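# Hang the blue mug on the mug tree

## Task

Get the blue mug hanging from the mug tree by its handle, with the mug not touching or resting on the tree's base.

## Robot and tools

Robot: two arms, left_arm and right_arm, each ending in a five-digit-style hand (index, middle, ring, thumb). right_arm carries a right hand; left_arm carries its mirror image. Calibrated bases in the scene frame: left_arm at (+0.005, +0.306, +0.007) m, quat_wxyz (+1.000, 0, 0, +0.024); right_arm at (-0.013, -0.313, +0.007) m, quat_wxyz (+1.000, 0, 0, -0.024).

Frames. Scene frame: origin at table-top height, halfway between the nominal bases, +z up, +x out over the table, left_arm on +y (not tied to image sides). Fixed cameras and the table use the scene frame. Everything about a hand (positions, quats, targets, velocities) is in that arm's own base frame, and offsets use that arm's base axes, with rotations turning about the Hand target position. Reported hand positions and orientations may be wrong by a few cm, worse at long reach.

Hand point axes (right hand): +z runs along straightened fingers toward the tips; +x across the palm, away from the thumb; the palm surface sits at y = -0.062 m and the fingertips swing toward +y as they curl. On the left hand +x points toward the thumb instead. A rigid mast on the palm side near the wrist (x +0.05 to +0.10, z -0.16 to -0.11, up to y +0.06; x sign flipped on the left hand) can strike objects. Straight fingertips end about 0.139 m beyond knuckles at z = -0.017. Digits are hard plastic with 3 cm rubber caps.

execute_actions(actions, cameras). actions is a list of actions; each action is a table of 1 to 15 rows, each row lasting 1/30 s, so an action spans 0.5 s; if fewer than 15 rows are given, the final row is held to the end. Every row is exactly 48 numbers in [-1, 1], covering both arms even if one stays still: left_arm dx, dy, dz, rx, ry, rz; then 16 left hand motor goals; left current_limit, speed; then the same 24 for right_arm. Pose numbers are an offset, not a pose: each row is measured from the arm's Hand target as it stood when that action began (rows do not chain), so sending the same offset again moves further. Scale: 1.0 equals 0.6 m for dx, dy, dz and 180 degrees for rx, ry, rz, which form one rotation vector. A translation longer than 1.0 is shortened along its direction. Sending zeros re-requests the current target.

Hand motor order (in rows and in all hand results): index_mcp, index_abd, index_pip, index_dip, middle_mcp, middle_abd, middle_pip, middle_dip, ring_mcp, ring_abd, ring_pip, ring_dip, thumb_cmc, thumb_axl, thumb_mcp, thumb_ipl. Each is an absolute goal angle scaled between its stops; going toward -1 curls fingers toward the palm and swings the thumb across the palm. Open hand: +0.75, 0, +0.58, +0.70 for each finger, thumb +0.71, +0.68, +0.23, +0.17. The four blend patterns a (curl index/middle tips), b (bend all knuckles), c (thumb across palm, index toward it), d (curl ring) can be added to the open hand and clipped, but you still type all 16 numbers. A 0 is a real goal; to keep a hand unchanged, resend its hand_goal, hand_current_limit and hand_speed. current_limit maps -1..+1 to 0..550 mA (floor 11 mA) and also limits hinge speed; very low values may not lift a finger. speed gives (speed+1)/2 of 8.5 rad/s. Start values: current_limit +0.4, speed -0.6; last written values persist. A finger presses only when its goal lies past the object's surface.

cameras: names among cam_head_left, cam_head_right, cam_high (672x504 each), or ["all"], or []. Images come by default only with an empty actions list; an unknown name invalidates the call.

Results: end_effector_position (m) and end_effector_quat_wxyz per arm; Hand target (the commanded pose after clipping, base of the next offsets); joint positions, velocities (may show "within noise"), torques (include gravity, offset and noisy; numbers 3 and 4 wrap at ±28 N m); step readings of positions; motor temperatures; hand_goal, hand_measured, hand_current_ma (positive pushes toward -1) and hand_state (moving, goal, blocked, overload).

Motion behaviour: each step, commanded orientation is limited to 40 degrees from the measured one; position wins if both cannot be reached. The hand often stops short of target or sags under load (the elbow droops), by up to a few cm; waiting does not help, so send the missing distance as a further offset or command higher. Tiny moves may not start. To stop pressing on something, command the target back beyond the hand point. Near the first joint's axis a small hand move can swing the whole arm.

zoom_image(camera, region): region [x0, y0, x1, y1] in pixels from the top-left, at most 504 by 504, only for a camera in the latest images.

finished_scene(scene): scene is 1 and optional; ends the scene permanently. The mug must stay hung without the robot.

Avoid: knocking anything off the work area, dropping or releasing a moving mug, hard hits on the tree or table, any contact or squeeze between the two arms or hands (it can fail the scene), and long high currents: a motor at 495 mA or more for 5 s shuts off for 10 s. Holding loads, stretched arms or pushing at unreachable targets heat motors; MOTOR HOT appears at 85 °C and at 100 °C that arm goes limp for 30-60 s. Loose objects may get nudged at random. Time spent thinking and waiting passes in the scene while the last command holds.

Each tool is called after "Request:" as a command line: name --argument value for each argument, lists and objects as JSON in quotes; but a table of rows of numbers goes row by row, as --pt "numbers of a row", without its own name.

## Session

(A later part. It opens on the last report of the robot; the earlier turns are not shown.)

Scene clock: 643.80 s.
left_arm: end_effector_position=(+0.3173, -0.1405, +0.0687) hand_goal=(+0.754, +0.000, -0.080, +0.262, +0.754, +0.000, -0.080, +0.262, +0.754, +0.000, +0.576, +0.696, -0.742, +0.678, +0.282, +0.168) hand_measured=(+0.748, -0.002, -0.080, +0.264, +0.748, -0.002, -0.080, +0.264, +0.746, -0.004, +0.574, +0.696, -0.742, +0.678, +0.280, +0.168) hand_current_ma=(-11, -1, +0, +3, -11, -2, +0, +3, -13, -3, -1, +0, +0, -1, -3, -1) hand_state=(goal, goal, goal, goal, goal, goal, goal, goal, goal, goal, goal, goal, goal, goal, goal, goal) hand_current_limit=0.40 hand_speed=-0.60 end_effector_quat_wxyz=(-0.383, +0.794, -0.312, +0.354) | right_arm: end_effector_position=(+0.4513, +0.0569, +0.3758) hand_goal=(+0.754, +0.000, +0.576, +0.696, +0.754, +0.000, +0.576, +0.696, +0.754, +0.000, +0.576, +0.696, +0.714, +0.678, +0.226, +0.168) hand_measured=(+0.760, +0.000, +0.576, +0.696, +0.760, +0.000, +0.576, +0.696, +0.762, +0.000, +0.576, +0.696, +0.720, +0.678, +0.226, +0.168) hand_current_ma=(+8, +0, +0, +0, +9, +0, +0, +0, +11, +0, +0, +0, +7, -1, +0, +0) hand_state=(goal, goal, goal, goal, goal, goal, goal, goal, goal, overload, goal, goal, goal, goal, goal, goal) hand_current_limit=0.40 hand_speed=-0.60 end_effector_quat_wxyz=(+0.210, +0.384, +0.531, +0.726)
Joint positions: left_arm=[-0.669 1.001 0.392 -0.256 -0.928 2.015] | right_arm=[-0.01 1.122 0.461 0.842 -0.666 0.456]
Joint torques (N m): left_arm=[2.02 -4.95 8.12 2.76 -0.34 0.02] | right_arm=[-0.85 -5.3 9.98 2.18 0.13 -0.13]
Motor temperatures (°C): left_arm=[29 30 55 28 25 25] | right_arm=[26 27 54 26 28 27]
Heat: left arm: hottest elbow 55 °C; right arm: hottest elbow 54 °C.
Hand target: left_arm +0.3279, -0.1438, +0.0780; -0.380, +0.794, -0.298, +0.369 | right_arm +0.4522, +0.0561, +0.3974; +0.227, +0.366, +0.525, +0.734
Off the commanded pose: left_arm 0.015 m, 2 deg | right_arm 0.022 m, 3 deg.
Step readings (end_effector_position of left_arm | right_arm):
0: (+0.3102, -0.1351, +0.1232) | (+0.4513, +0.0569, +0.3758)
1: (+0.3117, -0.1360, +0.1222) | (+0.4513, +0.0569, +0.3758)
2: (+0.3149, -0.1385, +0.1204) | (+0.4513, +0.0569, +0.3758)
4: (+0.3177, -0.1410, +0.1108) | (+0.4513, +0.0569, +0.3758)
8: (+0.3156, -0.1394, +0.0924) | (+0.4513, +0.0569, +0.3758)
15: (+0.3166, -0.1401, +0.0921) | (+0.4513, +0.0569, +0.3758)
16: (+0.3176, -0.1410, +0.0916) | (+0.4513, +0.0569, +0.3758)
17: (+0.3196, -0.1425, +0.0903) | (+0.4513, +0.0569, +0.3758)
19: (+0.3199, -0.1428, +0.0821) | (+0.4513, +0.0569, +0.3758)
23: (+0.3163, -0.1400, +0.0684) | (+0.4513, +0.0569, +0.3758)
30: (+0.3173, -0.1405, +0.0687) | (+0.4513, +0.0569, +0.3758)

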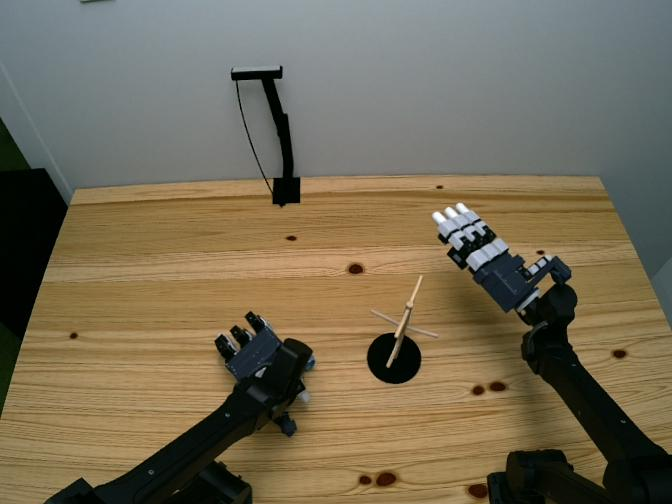

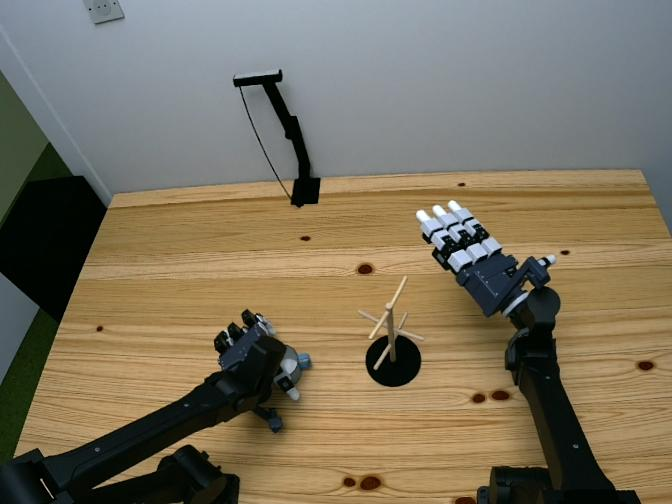

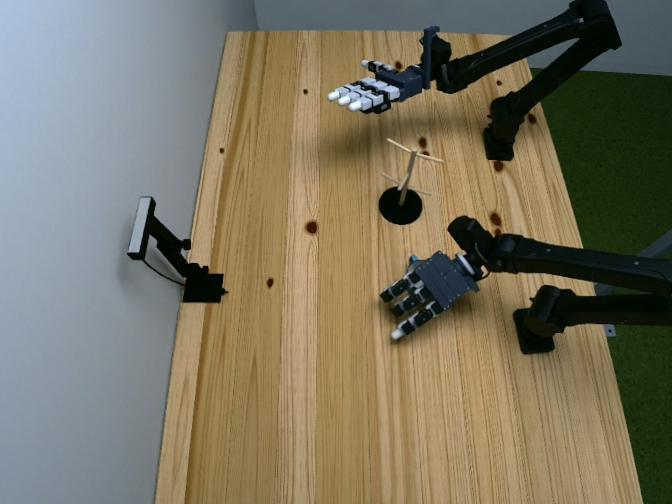

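Request:
execute_actions --actions '[[[-0.004,0.002,-0.015,0,0,0,0.753,0,-0.08,0.261,0.753,0,-0.08,0.261,0.753,0,0.576,0.696,-0.743,0.678,0.281,0.168,0.4,-0.6,0,0,0,0,0,0,0.754,0,0.576,0.696,0.754,0,0.576,0.696,0.754,0,0.576,0.696,0.714,0.678,0.226,0.168,0.4,-0.6]],[[0,0,0,0,0,0,0.658,0,-0.255,0.159,0.658,0,-0.255,0.159,0.753,0,0.576,0.696,-0.743,0.678,0.056,0.005,0.2,-0.8,0,0,0,0,0,0,0.754,0,0.576,0.696,0.754,0,0.576,0.696,0.754,0,0.576,0.696,0.714,0.678,0.226,0.168,0.4,-0.6]]]' --cameras '["all"]'

Request:
zoom_image --camera "cam_head_right" --region '[200, 260, 340, 420]'

Request:
zoom_image --camera "cam_high" --region '[370, 190, 510, 330]'

Scene clock: 668.60 s.
left_arm: end_effector_position=(+0.3169, -0.1403, +0.0639) hand_goal=(+0.658, +0.000, -0.254, +0.160, +0.658, +0.000, -0.254, +0.160, +0.754, +0.000, +0.576, +0.696, -0.742, +0.678, +0.056, +0.006) hand_measured=(+0.654, -0.002, -0.252, +0.164, +0.654, -0.002, -0.250, +0.164, +0.746, -0.004, +0.574, +0.696, -0.744, +0.678, +0.066, +0.012) hand_current_ma=(-5, -1, +3, +4, -5, -2, +4, +4, -13, -3, -1, +0, -1, -1, +22, +11) hand_state=(goal, goal, goal, goal, goal, goal, goal, goal, goal, goal, goal, goal, goal, goal, goal, goal) hand_current_limit=0.20 hand_speed=-0.80 end_effector_quat_wxyz=(-0.381, +0.794, -0.310, +0.358) | right_arm: end_effector_position=(+0.4513, +0.0569, +0.3758) hand_goal=(+0.754, +0.000, +0.576, +0.696, +0.754, +0.000, +0.576, +0.696, +0.754, +0.000, +0.576, +0.696, +0.714, +0.678, +0.226, +0.168) hand_measured=(+0.760, +0.000, +0.576, +0.696, +0.760, +0.000, +0.576, +0.696, +0.762, +0.000, +0.576, +0.696, +0.720, +0.678, +0.226, +0.168) hand_current_ma=(+8, +0, +0, +0, +9, +0, +0, +0, +11, +0, +0, +0, +7, -1, +0, +0) hand_state=(goal, goal, goal, goal, goal, goal, goal, goal, goal, overload, goal, goal, goal, goal, goal, goal) hand_current_limit=0.40 hand_speed=-0.60 end_effector_quat_wxyz=(+0.210, +0.384, +0.531, +0.726)
Joint positions: left_arm=[-0.669 1.009 0.376 -0.222 -0.928 2.015] | right_arm=[-0.01 1.122 0.461 0.842 -0.666 0.456]
Joint torques (N m): left_arm=[1.9 -4.25 7.68 2.8 -0.39 -0.02] | right_arm=[-0.85 -5.42 9.98 2.11 0.15 -0.14]
Heat: left arm: hottest elbow 51 °C; right arm: hottest elbow 54 °C.
Hand target: left_arm +0.3255, -0.1426, +0.0690; -0.380, +0.794, -0.298, +0.369 | right_arm +0.4522, +0.0561, +0.3974; +0.227, +0.366, +0.525, +0.734
Off the commanded pose: left_arm 0.010 m, 2 deg | right_arm 0.022 m, 3 deg.
Step readings (end_effector_position of left_arm | right_arm):
0: (+0.3173, -0.1405, +0.0687) | (+0.4513, +0.0569, +0.3758)
1: (+0.3175, -0.1407, +0.0685) | (+0.4513, +0.0569, +0.3758)
2: (+0.3181, -0.1412, +0.0683) | (+0.4513, +0.0569, +0.3758)
4: (+0.3181, -0.1412, +0.0669) | (+0.4513, +0.0569, +0.3758)
8: (+0.3168, -0.1402, +0.0638) | (+0.4513, +0.0569, +0.3758)
15: (+0.3169, -0.1403, +0.0639) | (+0.4513, +0.0569, +0.3758)
16: (+0.3169, -0.1403, +0.0639) | (+0.4513, +0.0569, +0.3758)
17: (+0.3169, -0.1403, +0.0639) | (+0.4513, +0.0569, +0.3758)
19: (+0.3169, -0.1403, +0.0639) | (+0.4513, +0.0569, +0.3758)
23: (+0.3169, -0.1403, +0.0639) | (+0.4513, +0.0569, +0.3758)
30: (+0.3169, -0.1403, +0.0639) | (+0.4513, +0.0569, +0.3758)

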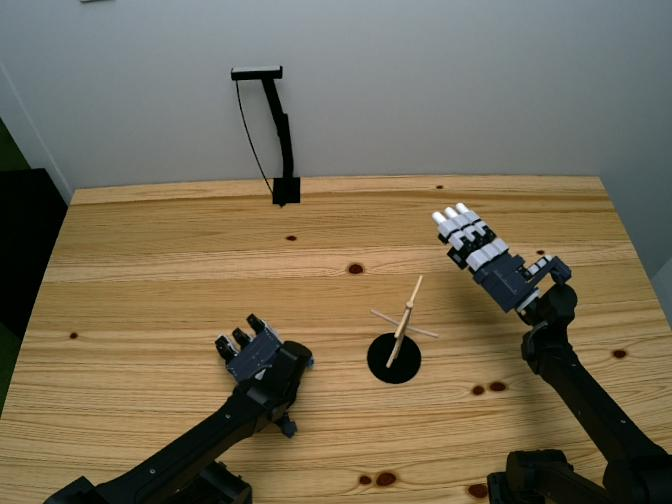

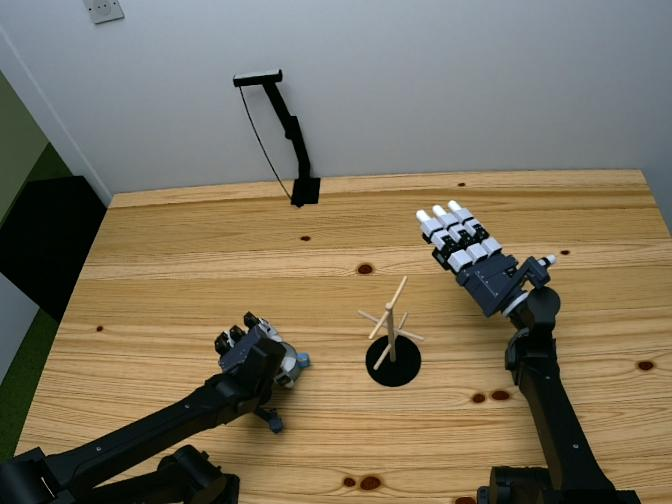

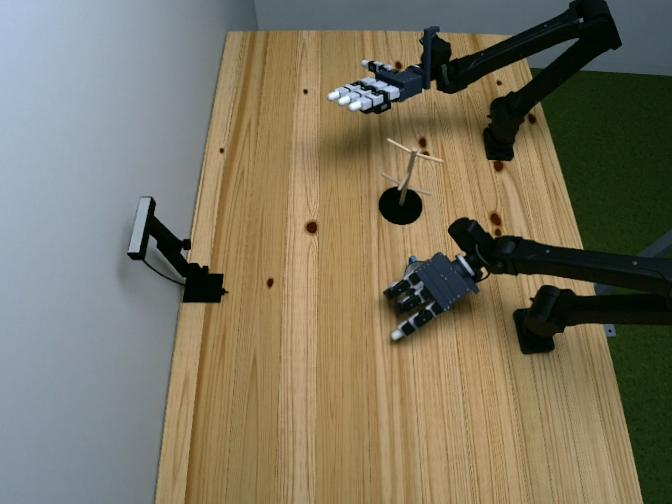

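Scaled by 3.150 from the camera's 672x504 image, which has a finer 960x720 frame.

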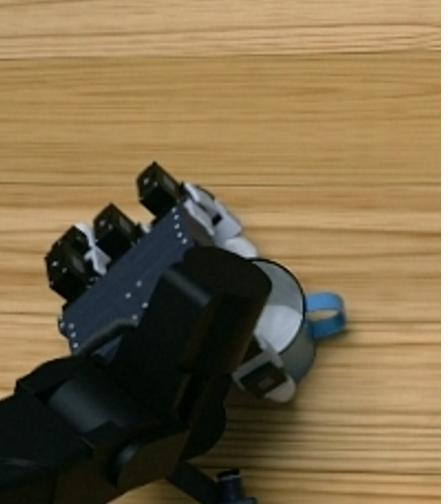

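Scaled by 3.600 from the camera's 672x504 image, which has a finer 960x720 frame.

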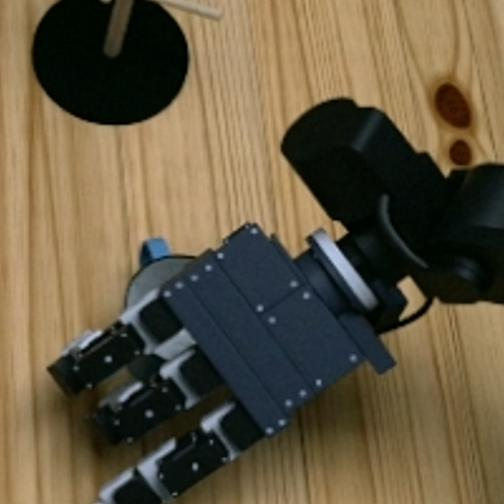

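Request:
execute_actions --actions '[[[0,0,0,0,0,0,0.58,0,-0.36,0.08,0.58,0,-0.36,0.08,0.753,0,0.576,0.696,-0.743,0.678,-0.05,-0.02,0.3,-0.8,0,0,0,0,0,0,0.754,0,0.576,0.696,0.754,0,0.576,0.696,0.754,0,0.576,0.696,0.714,0.678,0.226,0.168,0.4,-0.6]],[[0,0,0,0,0,0,0.5,0,-0.45,0.0,0.5,0,-0.45,0.0,0.753,0,0.576,0.696,-0.743,0.678,-0.15,-0.08,0.3,-0.8,0,0,0,0,0,0,0.754,0,0.576,0.696,0.754,0,0.576,0.696,0.754,0,0.576,0.696,0.714,0.678,0.226,0.168,0.4,-0.6]]]' --cameras '["all"]'

Request:
zoom_image --camera "cam_head_right" --region '[200, 260, 340, 420]'

Request:
zoom_image --camera "cam_high" --region '[370, 190, 510, 330]'

Scene clock: 677.27 s.
left_arm: end_effector_position=(+0.3167, -0.1400, +0.0631) hand_goal=(+0.500, +0.000, -0.450, +0.000, +0.500, +0.000, -0.450, +0.000, +0.754, +0.000, +0.576, +0.696, -0.742, +0.678, -0.150, -0.080) hand_measured=(+0.618, +0.000, -0.300, +0.074, +0.622, -0.002, -0.294, +0.072, +0.746, -0.004, +0.574, +0.696, -0.744, +0.682, +0.048, -0.010) hand_current_ma=(+358, +0, +358, +236, +357, -2, +357, +221, -13, -3, -1, +0, -3, +5, +357, +315) hand_state=(blocked, goal, blocked, blocked, blocked, goal, blocked, blocked, goal, goal, goal, goal, goal, goal, blocked, blocked) hand_current_limit=0.30 hand_speed=-0.80 end_effector_quat_wxyz=(-0.382, +0.794, -0.311, +0.357) | right_arm: end_effector_position=(+0.4513, +0.0569, +0.3758) hand_goal=(+0.754, +0.000, +0.576, +0.696, +0.754, +0.000, +0.576, +0.696, +0.754, +0.000, +0.576, +0.696, +0.714, +0.678, +0.226, +0.168) hand_measured=(+0.760, +0.000, +0.576, +0.696, +0.760, +0.000, +0.576, +0.696, +0.762, +0.000, +0.576, +0.696, +0.720, +0.678, +0.226, +0.168) hand_current_ma=(+8, +0, +0, +0, +9, +0, +0, +0, +11, +0, +0, +0, +7, -1, +0, +0) hand_state=(goal, goal, goal, goal, goal, goal, goal, goal, goal, overload, goal, goal, goal, goal, goal, goal) hand_current_limit=0.40 hand_speed=-0.60 end_effector_quat_wxyz=(+0.210, +0.384, +0.531, +0.726)
Joint positions: left_arm=[-0.669 1.011 0.376 -0.222 -0.928 2.017] | right_arm=[-0.01 1.122 0.461 0.842 -0.666 0.456]
Joint torques (N m): left_arm=[1.9 -4.48 7.71 2.8 -0.39 -0.02] | right_arm=[-0.85 -5.07 10 2.13 0.13 -0.14]
Motor temperatures (°C): left_arm=[29 30 50 28 25 25] | right_arm=[26 27 54 26 28 27]
Heat: left arm: hottest elbow 50 °C; right arm: hottest elbow 54 °C.
Hand target: left_arm +0.3256, -0.1427, +0.0691; -0.380, +0.794, -0.298, +0.369 | right_arm +0.4522, +0.0561, +0.3974; +0.227, +0.366, +0.525, +0.734
Off the commanded pose: left_arm 0.011 m, 2 deg | right_arm 0.022 m, 3 deg.
Step readings (end_effector_position of left_arm | right_arm):
0: (+0.3169, -0.1403, +0.0639) | (+0.4513, +0.0569, +0.3758)
1: (+0.3169, -0.1403, +0.0639) | (+0.4513, +0.0569, +0.3758)
2: (+0.3169, -0.1402, +0.0638) | (+0.4513, +0.0569, +0.3758)
4: (+0.3167, -0.1401, +0.0635) | (+0.4513, +0.0569, +0.3758)
8: (+0.3167, -0.1401, +0.0635) | (+0.4513, +0.0569, +0.3758)
15: (+0.3167, -0.1401, +0.0635) | (+0.4513, +0.0569, +0.3758)
16: (+0.3167, -0.1401, +0.0635) | (+0.4513, +0.0569, +0.3758)
17: (+0.3167, -0.1401, +0.0634) | (+0.4513, +0.0569, +0.3758)
19: (+0.3167, -0.1400, +0.0633) | (+0.4513, +0.0569, +0.3758)
23: (+0.3167, -0.1400, +0.0631) | (+0.4513, +0.0569, +0.3758)
30: (+0.3167, -0.1400, +0.0631) | (+0.4513, +0.0569, +0.3758)

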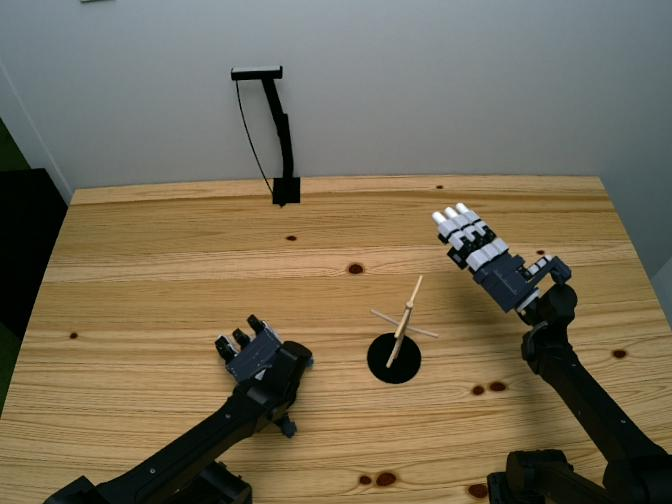

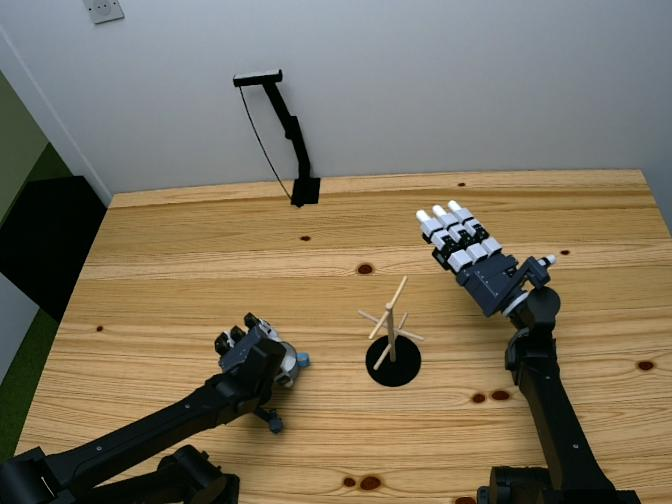

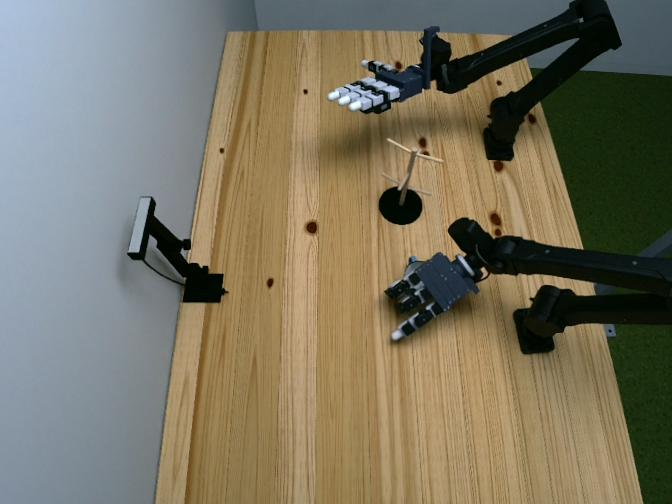

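Scaled by 3.150 from the camera's 672x504 image, which has a finer 960x720 frame.

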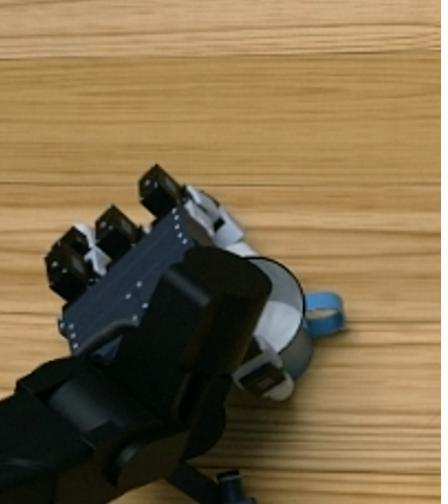

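Scaled by 3.600 from the camera's 672x504 image, which has a finer 960x720 frame.

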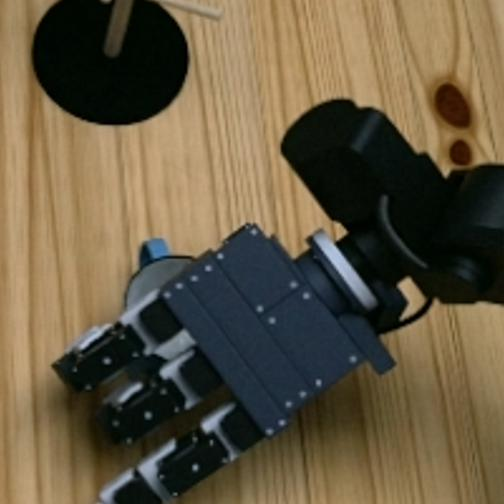

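Request:
execute_actions --actions '[[[0,0,0.04,0,0,0,0.5,0,-0.45,0.0,0.5,0,-0.45,0.0,0.753,0,0.576,0.696,-0.743,0.678,-0.15,-0.08,0.3,-0.8,0,0,0,0,0,0,0.754,0,0.576,0.696,0.754,0,0.576,0.696,0.754,0,0.576,0.696,0.714,0.678,0.226,0.168,0.4,-0.6]],[[0,0,0.06,0,0,0,0.5,0,-0.45,0.0,0.5,0,-0.45,0.0,0.753,0,0.576,0.696,-0.743,0.678,-0.15,-0.08,0.3,-0.8,0,0,0,0,0,0,0.754,0,0.576,0.696,0.754,0,0.576,0.696,0.754,0,0.576,0.696,0.714,0.678,0.226,0.168,0.4,-0.6]]]' --cameras '["all"]'

Request:
zoom_image --camera "cam_head_right" --region '[200, 260, 340, 420]'

Request:
zoom_image --camera "cam_high" --region '[370, 190, 510, 330]'

Scene clock: 687.27 s.
left_arm: end_effector_position=(+0.3072, -0.1328, +0.0978) hand_goal=(+0.500, +0.000, -0.450, +0.000, +0.500, +0.000, -0.450, +0.000, +0.754, +0.000, +0.576, +0.696, -0.742, +0.678, -0.150, -0.080) hand_measured=(+0.618, +0.002, -0.300, +0.074, +0.622, -0.002, -0.294, +0.066, +0.746, -0.002, +0.574, +0.696, -0.746, +0.682, +0.048, -0.010) hand_current_ma=(+358, +1, +358, +234, +357, -3, +358, +199, -14, -3, -1, +0, -5, +8, +358, +315) hand_state=(blocked, goal, blocked, blocked, blocked, goal, blocked, blocked, goal, goal, goal, goal, goal, goal, blocked, blocked) hand_current_limit=0.30 hand_speed=-0.80 end_effector_quat_wxyz=(-0.386, +0.792, -0.324, +0.344) | right_arm: end_effector_position=(+0.4513, +0.0569, +0.3758) hand_goal=(+0.754, +0.000, +0.576, +0.696, +0.754, +0.000, +0.576, +0.696, +0.754, +0.000, +0.576, +0.696, +0.714, +0.678, +0.226, +0.168) hand_measured=(+0.760, +0.000, +0.576, +0.696, +0.760, +0.000, +0.576, +0.696, +0.762, +0.000, +0.576, +0.696, +0.720, +0.678, +0.226, +0.168) hand_current_ma=(+8, +0, +0, +0, +9, +0, +0, +0, +11, +0, +0, +0, +7, -1, +0, +0) hand_state=(goal, goal, goal, goal, goal, goal, goal, goal, goal, overload, goal, goal, goal, goal, goal, goal) hand_current_limit=0.40 hand_speed=-0.60 end_effector_quat_wxyz=(+0.210, +0.384, +0.531, +0.726)
Joint positions: left_arm=[-0.667 0.89 0.437 -0.428 -0.922 2.034] | right_arm=[-0.01 1.122 0.461 0.842 -0.666 0.456]
Joint torques (N m): left_arm=[1.61 -5.07 12.11 1.1 -0.56 -0.18] | right_arm=[-0.56 -5.3 10.06 2.1 0.13 -0.13]
Heat: left arm: hottest elbow 49 °C; right arm: hottest elbow 54 °C.
Hand target: left_arm +0.3255, -0.1427, +0.1290; -0.380, +0.794, -0.299, +0.369 | right_arm +0.4522, +0.0561, +0.3974; +0.227, +0.366, +0.525, +0.734
Off the commanded pose: left_arm 0.038 m, 4 deg | right_arm 0.022 m, 3 deg.
Step readings (end_effector_position of left_arm | right_arm):
0: (+0.3167, -0.1400, +0.0631) | (+0.4513, +0.0569, +0.3758)
1: (+0.3160, -0.1395, +0.0631) | (+0.4513, +0.0569, +0.3758)
2: (+0.3141, -0.1384, +0.0629) | (+0.4513, +0.0569, +0.3758)
4: (+0.3111, -0.1359, +0.0644) | (+0.4513, +0.0569, +0.3758)
8: (+0.3094, -0.1346, +0.0666) | (+0.4513, +0.0569, +0.3758)
15: (+0.3087, -0.1340, +0.0661) | (+0.4513, +0.0569, +0.3758)
16: (+0.3077, -0.1334, +0.0666) | (+0.4513, +0.0569, +0.3758)
17: (+0.3052, -0.1319, +0.0683) | (+0.4513, +0.0569, +0.3758)
19: (+0.3035, -0.1298, +0.0769) | (+0.4513, +0.0569, +0.3758)
23: (+0.3068, -0.1324, +0.0948) | (+0.4513, +0.0569, +0.3758)
30: (+0.3075, -0.1329, +0.0981) | (+0.4513, +0.0569, +0.3758)

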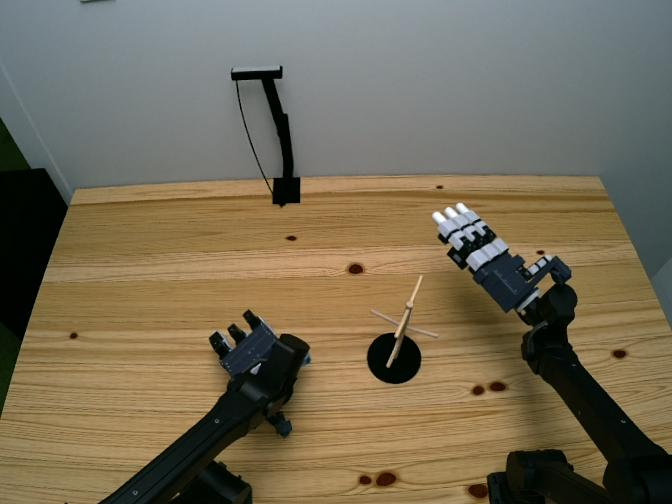

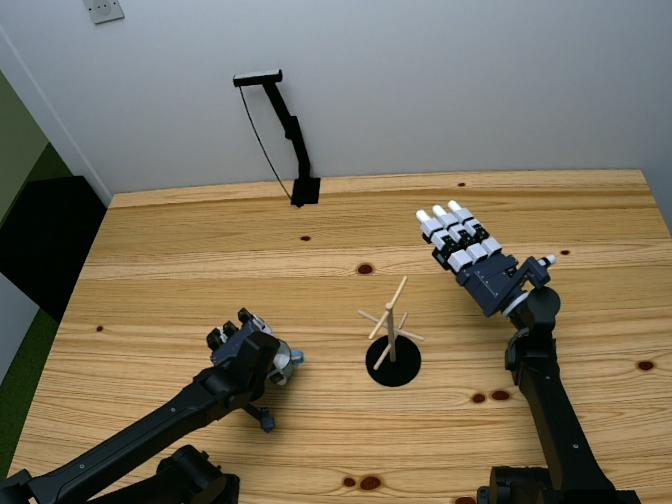

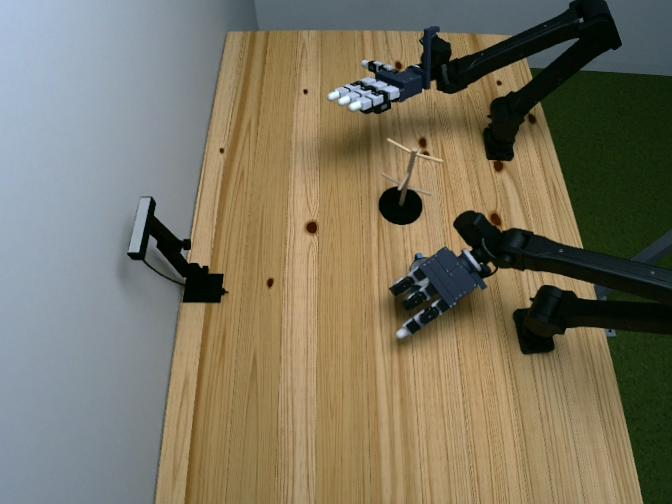

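Scaled by 3.150 from the camera's 672x504 image, which has a finer 960x720 frame.

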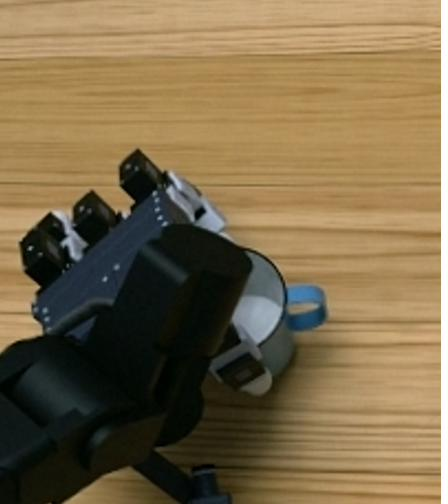

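Scaled by 3.600 from the camera's 672x504 image, which has a finer 960x720 frame.

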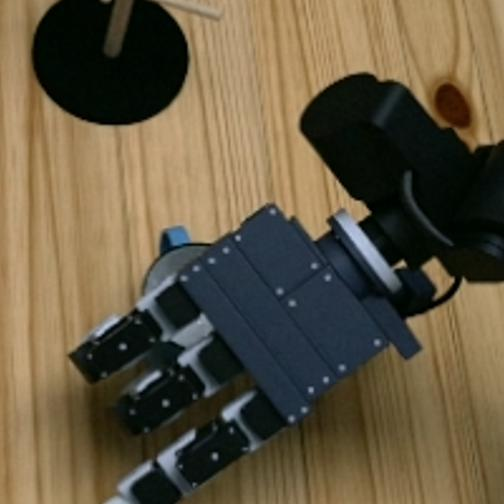

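Request:
execute_actions --actions '[[[-0.0073,-0.0223,0.0537,-0.0407,0.0037,-0.0462,0.5,0,-0.45,0.0,0.5,0,-0.45,0.0,0.753,0,0.576,0.696,-0.743,0.678,-0.15,-0.08,0.3,-0.8,0,0,0,0,0,0,0.754,0,0.576,0.696,0.754,0,0.576,0.696,0.754,0,0.576,0.696,0.714,0.678,0.226,0.168,0.4,-0.6]],[[-0.0073,-0.0223,0.0537,-0.0407,0.0037,-0.0462,0.5,0,-0.45,0.0,0.5,0,-0.45,0.0,0.753,0,0.576,0.696,-0.743,0.678,-0.15,-0.08,0.3,-0.8,0,0,0,0,0,0,0.754,0,0.576,0.696,0.754,0,0.576,0.696,0.754,0,0.576,0.696,0.714,0.678,0.226,0.168,0.4,-0.6]],[[-0.0073,-0.0223,0.0537,-0.0407,0.0037,-0.0462,0.5,0,-0.45,0.0,0.5,0,-0.45,0.0,0.753,0,0.576,0.696,-0.743,0.678,-0.15,-0.08,0.3,-0.8,0,0,0,0,0,0,0.754,0,0.576,0.696,0.754,0,0.576,0.696,0.754,0,0.576,0.696,0.714,0.678,0.226,0.168,0.4,-0.6]]]' --cameras '["all"]'

Request:
zoom_image --camera "cam_head_right" --region '[200, 240, 420, 420]'

Request:
zoom_image --camera "cam_high" --region '[360, 120, 510, 330]'

Scene clock: 790.03 s.
left_arm: end_effector_position=(+0.2955, -0.1785, +0.1811) hand_goal=(+0.500, +0.000, -0.450, +0.000, +0.500, +0.000, -0.450, +0.000, +0.754, +0.000, +0.576, +0.696, -0.742, +0.678, -0.150, -0.080) hand_measured=(+0.614, +0.002, -0.300, +0.072, +0.624, -0.008, -0.294, +0.052, +0.746, -0.004, +0.574, +0.696, -0.750, +0.682, +0.056, -0.018) hand_current_ma=(+358, +3, +357, +227, +358, -10, +357, +147, -14, -4, -1, +0, -14, +8, +358, +272) hand_state=(blocked, goal, blocked, blocked, blocked, goal, blocked, blocked, goal, goal, goal, goal, goal, goal, blocked, blocked) hand_current_limit=0.30 hand_speed=-0.80 end_effector_quat_wxyz=(-0.136, +0.815, -0.357, +0.436) | right_arm: end_effector_position=(+0.4513, +0.0569, +0.3758) hand_goal=(+0.754, +0.000, +0.576, +0.696, +0.754, +0.000, +0.576, +0.696, +0.754, +0.000, +0.576, +0.696, +0.714, +0.678, +0.226, +0.168) hand_measured=(+0.760, +0.000, +0.576, +0.696, +0.760, +0.000, +0.576, +0.696, +0.762, +0.000, +0.576, +0.696, +0.720, +0.678, +0.226, +0.168) hand_current_ma=(+8, +0, +0, +0, +9, +0, +0, +0, +11, +0, +0, +0, +7, -1, +0, +0) hand_state=(goal, goal, goal, goal, goal, goal, goal, goal, goal, overload, goal, goal, goal, goal, goal, goal) hand_current_limit=0.40 hand_speed=-0.60 end_effector_quat_wxyz=(+0.210, +0.384, +0.531, +0.726)
Joint positions: left_arm=[-0.433 0.68 0.514 -0.483 -0.261 2.094] | right_arm=[-0.01 1.122 0.461 0.842 -0.666 0.456]
Joint torques (N m): left_arm=[2.08 -4.07 14.15 2.11 0.12 -0.1] | right_arm=[-0.73 -5.19 10.07 2.07 0.13 -0.14]
Motor temperatures (°C): left_arm=[29 30 58 27 26 25] | right_arm=[26 27 55 26 28 27]
Heat: left arm: hottest elbow 58 °C; right arm: hottest elbow 55 °C.
Hand target: left_arm +0.3124, -0.1828, +0.2257; -0.130, +0.774, -0.393, +0.478 | right_arm +0.4522, +0.0561, +0.3974; +0.227, +0.366, +0.525, +0.734
Off the commanded pose: left_arm 0.048 m, 8 deg | right_arm 0.022 m, 3 deg.
joint sent to its limit (left arm) — joint 6 (wrist roll), upper limit. The joint targets are off in position and orientation.
Step readings (end_effector_position of left_arm | right_arm):
0: (+0.3072, -0.1328, +0.0978) | (+0.4513, +0.0569, +0.3758)
1: (+0.3058, -0.1364, +0.0976) | (+0.4513, +0.0569, +0.3758)
2: (+0.3005, -0.1480, +0.0972) | (+0.4513, +0.0569, +0.3758)
4: (+0.2993, -0.1508, +0.1066) | (+0.4513, +0.0569, +0.3758)
8: (+0.3040, -0.1494, +0.1270) | (+0.4513, +0.0569, +0.3758)
15: (+0.3039, -0.1497, +0.1285) | (+0.4513, +0.0569, +0.3758)
16: (+0.3018, -0.1531, +0.1283) | (+0.4513, +0.0569, +0.3758)
17: (+0.2958, -0.1629, +0.1291) | (+0.4513, +0.0569, +0.3758)
19: (+0.2934, -0.1660, +0.1351) | (+0.4513, +0.0569, +0.3758)
23: (+0.2976, -0.1643, +0.1491) | (+0.4513, +0.0569, +0.3758)
30: (+0.2993, -0.1650, +0.1529) | (+0.4513, +0.0569, +0.3758)
31: (+0.2975, -0.1687, +0.1541) | (+0.4513, +0.0569, +0.3758)
32: (+0.2898, -0.1796, +0.1566) | (+0.4513, +0.0569, +0.3758)
34: (+0.2885, -0.1823, +0.1644) | (+0.4513, +0.0569, +0.3758)
38: (+0.2938, -0.1792, +0.1783) | (+0.4513, +0.0569, +0.3758)
45: (+0.2958, -0.1780, +0.1810) | (+0.4513, +0.0569, +0.3758)

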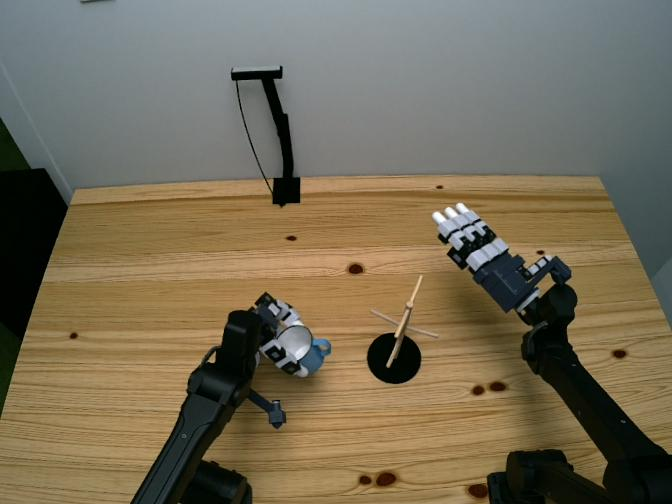

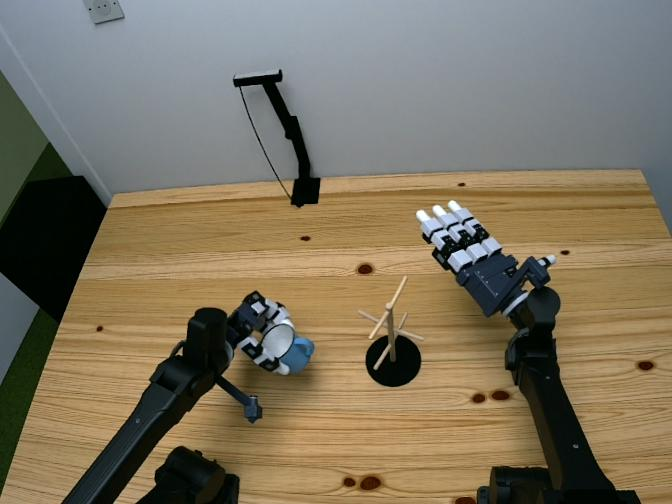

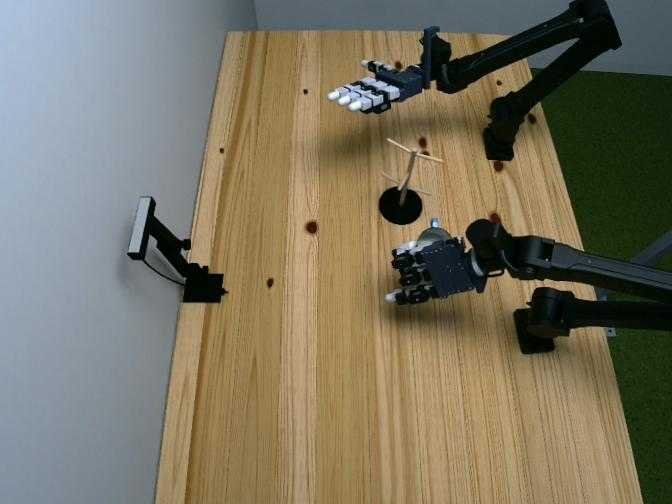

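Scaled by 2.291 from the camera's 672x504 image, which has a finer 960x720 frame.

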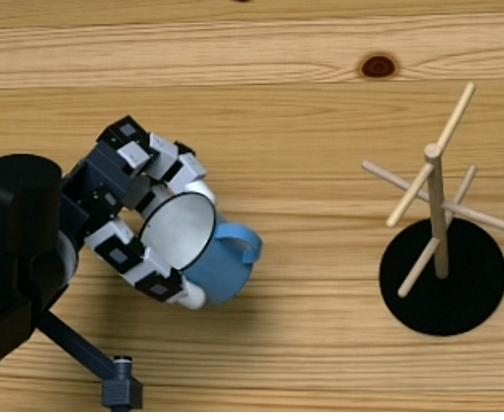

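Scaled by 2.400 from the camera's 672x504 image, which has a finer 960x720 frame.

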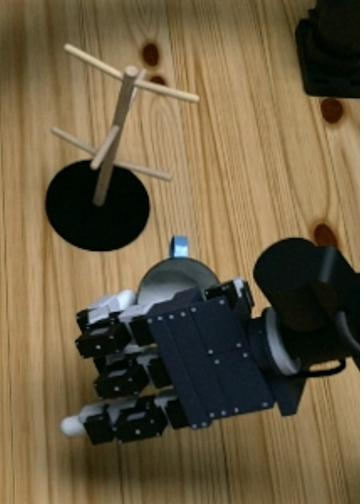

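Request:
execute_actions --actions '[[[-0.0124,-0.02,0.05,-0.0313,0.0052,-0.0308,0.5,0,-0.45,0.0,0.5,0,-0.45,0.0,0.753,0,0.576,0.696,-0.743,0.678,-0.15,-0.08,0.3,-0.8,0,0,0,0,0,0,0.754,0,0.576,0.696,0.754,0,0.576,0.696,0.754,0,0.576,0.696,0.714,0.678,0.226,0.168,0.4,-0.6]],[[-0.0124,-0.055,0.04,-0.0313,0.0052,-0.0308,0.5,0,-0.45,0.0,0.5,0,-0.45,0.0,0.753,0,0.576,0.696,-0.743,0.678,-0.15,-0.08,0.3,-0.8,0,0,0,0,0,0,0.754,0,0.576,0.696,0.754,0,0.576,0.696,0.754,0,0.576,0.696,0.714,0.678,0.226,0.168,0.4,-0.6]],[[-0.0124,-0.06,0.013,-0.0313,0.0052,-0.0308,0.5,0,-0.45,0.0,0.5,0,-0.45,0.0,0.753,0,0.576,0.696,-0.743,0.678,-0.15,-0.08,0.3,-0.8,0,0,0,0,0,0,0.754,0,0.576,0.696,0.754,0,0.576,0.696,0.754,0,0.576,0.696,0.714,0.678,0.226,0.168,0.4,-0.6]]]' --cameras '["all"]'

Request:
zoom_image --camera "cam_head_right" --region '[240, 240, 420, 390]'

Request:
zoom_image --camera "cam_high" --region '[360, 120, 510, 290]'

Request:
zoom_image --camera "cam_head_left" --region '[260, 240, 440, 390]'

Scene clock: 829.17 s.
left_arm: end_effector_position=(+0.2703, -0.2505, +0.2361) hand_goal=(+0.500, +0.000, -0.450, +0.000, +0.500, +0.000, -0.450, +0.000, +0.754, +0.000, +0.576, +0.696, -0.742, +0.678, -0.150, -0.080) hand_measured=(+0.614, +0.002, -0.300, +0.068, +0.626, -0.010, -0.294, +0.048, +0.750, -0.004, +0.576, +0.696, -0.758, +0.682, +0.056, -0.020) hand_current_ma=(+357, +2, +357, +208, +358, -13, +358, +130, -4, -6, +0, +0, -33, +6, +358, +255) hand_state=(blocked, goal, blocked, blocked, blocked, goal, blocked, blocked, goal, goal, goal, goal, goal, goal, blocked, blocked) hand_current_limit=0.30 hand_speed=-0.80 end_effector_quat_wxyz=(+0.063, +0.760, -0.441, +0.473) | right_arm: end_effector_position=(+0.4513, +0.0569, +0.3758) hand_goal=(+0.754, +0.000, +0.576, +0.696, +0.754, +0.000, +0.576, +0.696, +0.754, +0.000, +0.576, +0.696, +0.714, +0.678, +0.226, +0.168) hand_measured=(+0.760, +0.000, +0.576, +0.696, +0.760, +0.000, +0.576, +0.696, +0.762, +0.000, +0.576, +0.696, +0.720, +0.678, +0.226, +0.168) hand_current_ma=(+8, +0, +0, +0, +9, +0, +0, +0, +11, +0, +0, +0, +7, -1, +0, +0) hand_state=(goal, goal, goal, goal, goal, goal, goal, goal, goal, overload, goal, goal, goal, goal, goal, goal) hand_current_limit=0.40 hand_speed=-0.60 end_effector_quat_wxyz=(+0.210, +0.384, +0.531, +0.726)
Joint positions: left_arm=[-0.422 0.764 0.606 -0.431 0.198 2.094] | right_arm=[-0.01 1.122 0.461 0.842 -0.666 0.456]
Joint torques (N m): left_arm=[0.62 -4.6 14.46 3.95 0.2 -0.3] | right_arm=[-0.79 -5.01 10.03 2.15 0.11 -0.15]
Motor temperatures (°C): left_arm=[29 29 66 28 26 25] | right_arm=[25 27 56 26 28 27]
Heat: left arm: hottest elbow 66 °C; right arm: hottest elbow 56 °C.
Hand target: left_arm +0.2901, -0.2639, +0.2875; +0.065, +0.732, -0.429, +0.525 | right_arm +0.4522, +0.0561, +0.3974; +0.227, +0.366, +0.525, +0.734
Off the commanded pose: left_arm 0.057 m, 7 deg | right_arm 0.022 m, 3 deg.
Step readings (end_effector_position of left_arm | right_arm):
0: (+0.2955, -0.1785, +0.1811) | (+0.4513, +0.0569, +0.3758)
1: (+0.2930, -0.1824, +0.1828) | (+0.4513, +0.0569, +0.3758)
2: (+0.2867, -0.1897, +0.1863) | (+0.4513, +0.0569, +0.3758)
4: (+0.2838, -0.1948, +0.1943) | (+0.4513, +0.0569, +0.3758)
8: (+0.2888, -0.1934, +0.2072) | (+0.4513, +0.0569, +0.3758)
15: (+0.2908, -0.1917, +0.2096) | (+0.4513, +0.0569, +0.3758)
16: (+0.2874, -0.1963, +0.2116) | (+0.4513, +0.0569, +0.3758)
17: (+0.2814, -0.2039, +0.2155) | (+0.4513, +0.0569, +0.3758)
19: (+0.2768, -0.2124, +0.2234) | (+0.4513, +0.0569, +0.3758)
23: (+0.2796, -0.2175, +0.2349) | (+0.4513, +0.0569, +0.3758)
30: (+0.2810, -0.2181, +0.2351) | (+0.4513, +0.0569, +0.3758)
31: (+0.2776, -0.2223, +0.2367) | (+0.4513, +0.0569, +0.3758)
32: (+0.2729, -0.2295, +0.2392) | (+0.4513, +0.0569, +0.3758)
34: (+0.2692, -0.2412, +0.2416) | (+0.4513, +0.0569, +0.3758)
38: (+0.2692, -0.2504, +0.2366) | (+0.4513, +0.0569, +0.3758)
45: (+0.2700, -0.2504, +0.2358) | (+0.4513, +0.0569, +0.3758)

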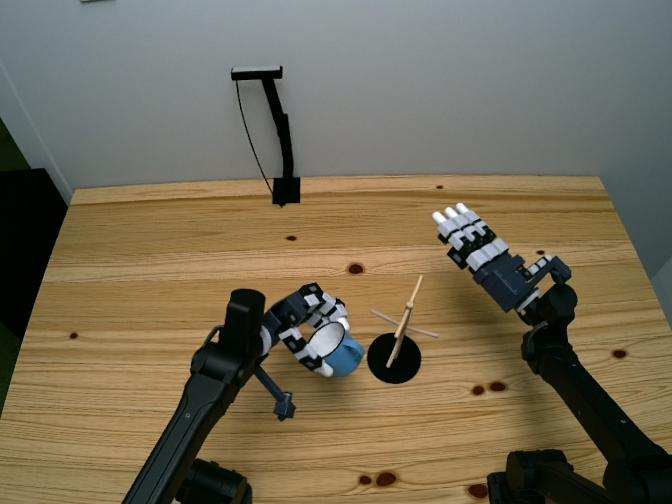

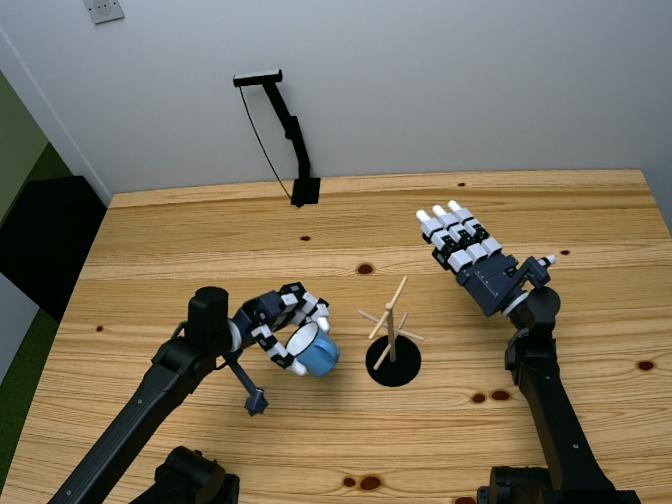

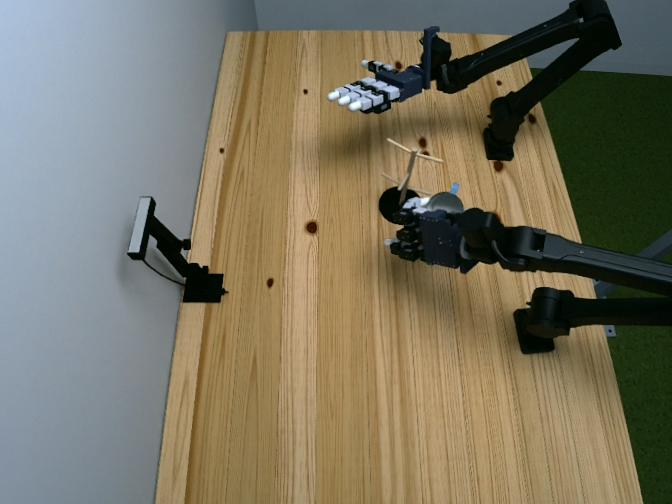

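Scaled by 2.800 from the camera's 672x504 image, which has a finer 960x720 frame.

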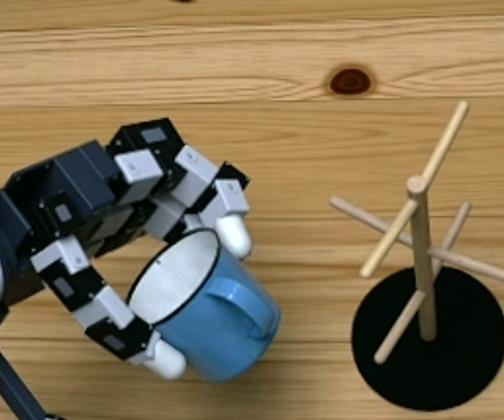

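Scaled by 2.965 from the camera's 672x504 image, which has a finer 960x720 frame.

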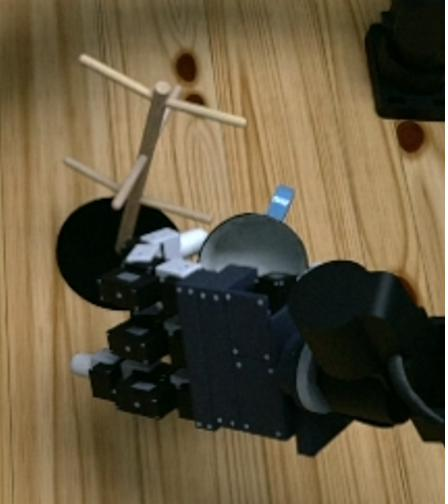

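Scaled by 2.800 from the camera's 672x504 image, which has a finer 960x720 frame.

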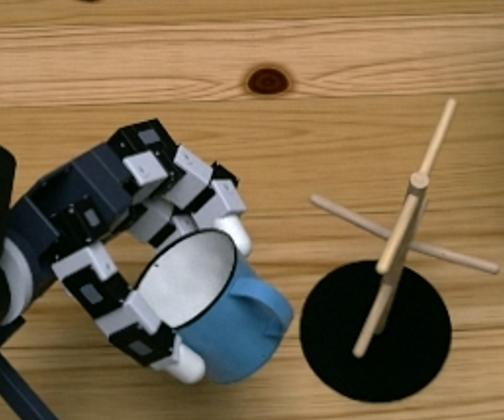

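Request:
zoom_image --camera "cam_head_right" --region '[270, 310, 350, 390]'

Request:
zoom_image --camera "cam_head_left" --region '[295, 310, 375, 390]'

Request:
zoom_image --camera "cam_high" --region '[410, 160, 480, 230]'

Scaled by 6.300 from the camera's 672x504 image, which has a finer 960x720 frame.

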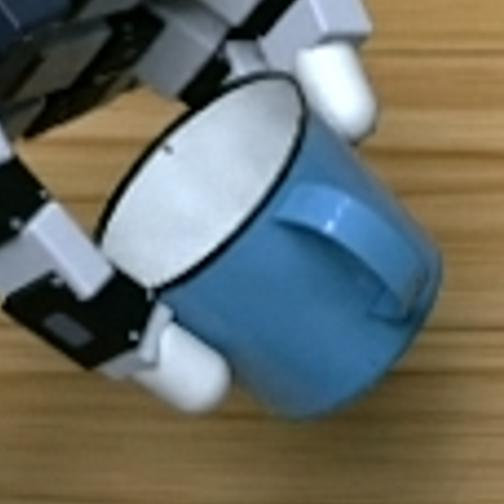

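Scaled by 6.300 from the camera's 672x504 image, which has a finer 960x720 frame.

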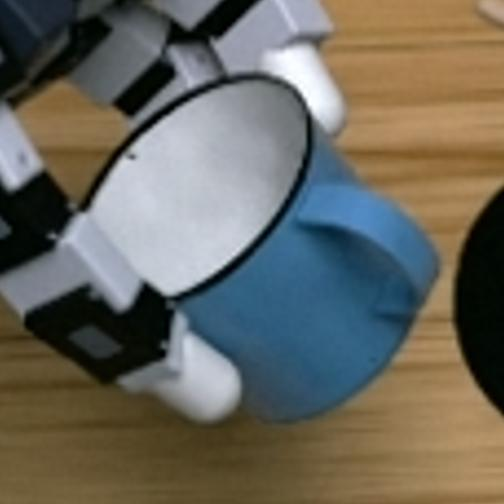

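Scaled by 7.200 from the camera's 672x504 image, which has a finer 960x720 frame.

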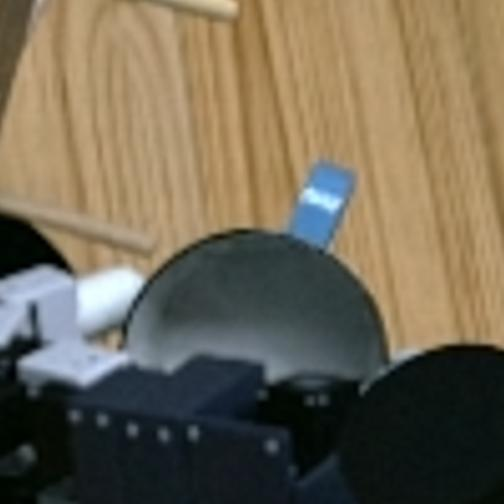

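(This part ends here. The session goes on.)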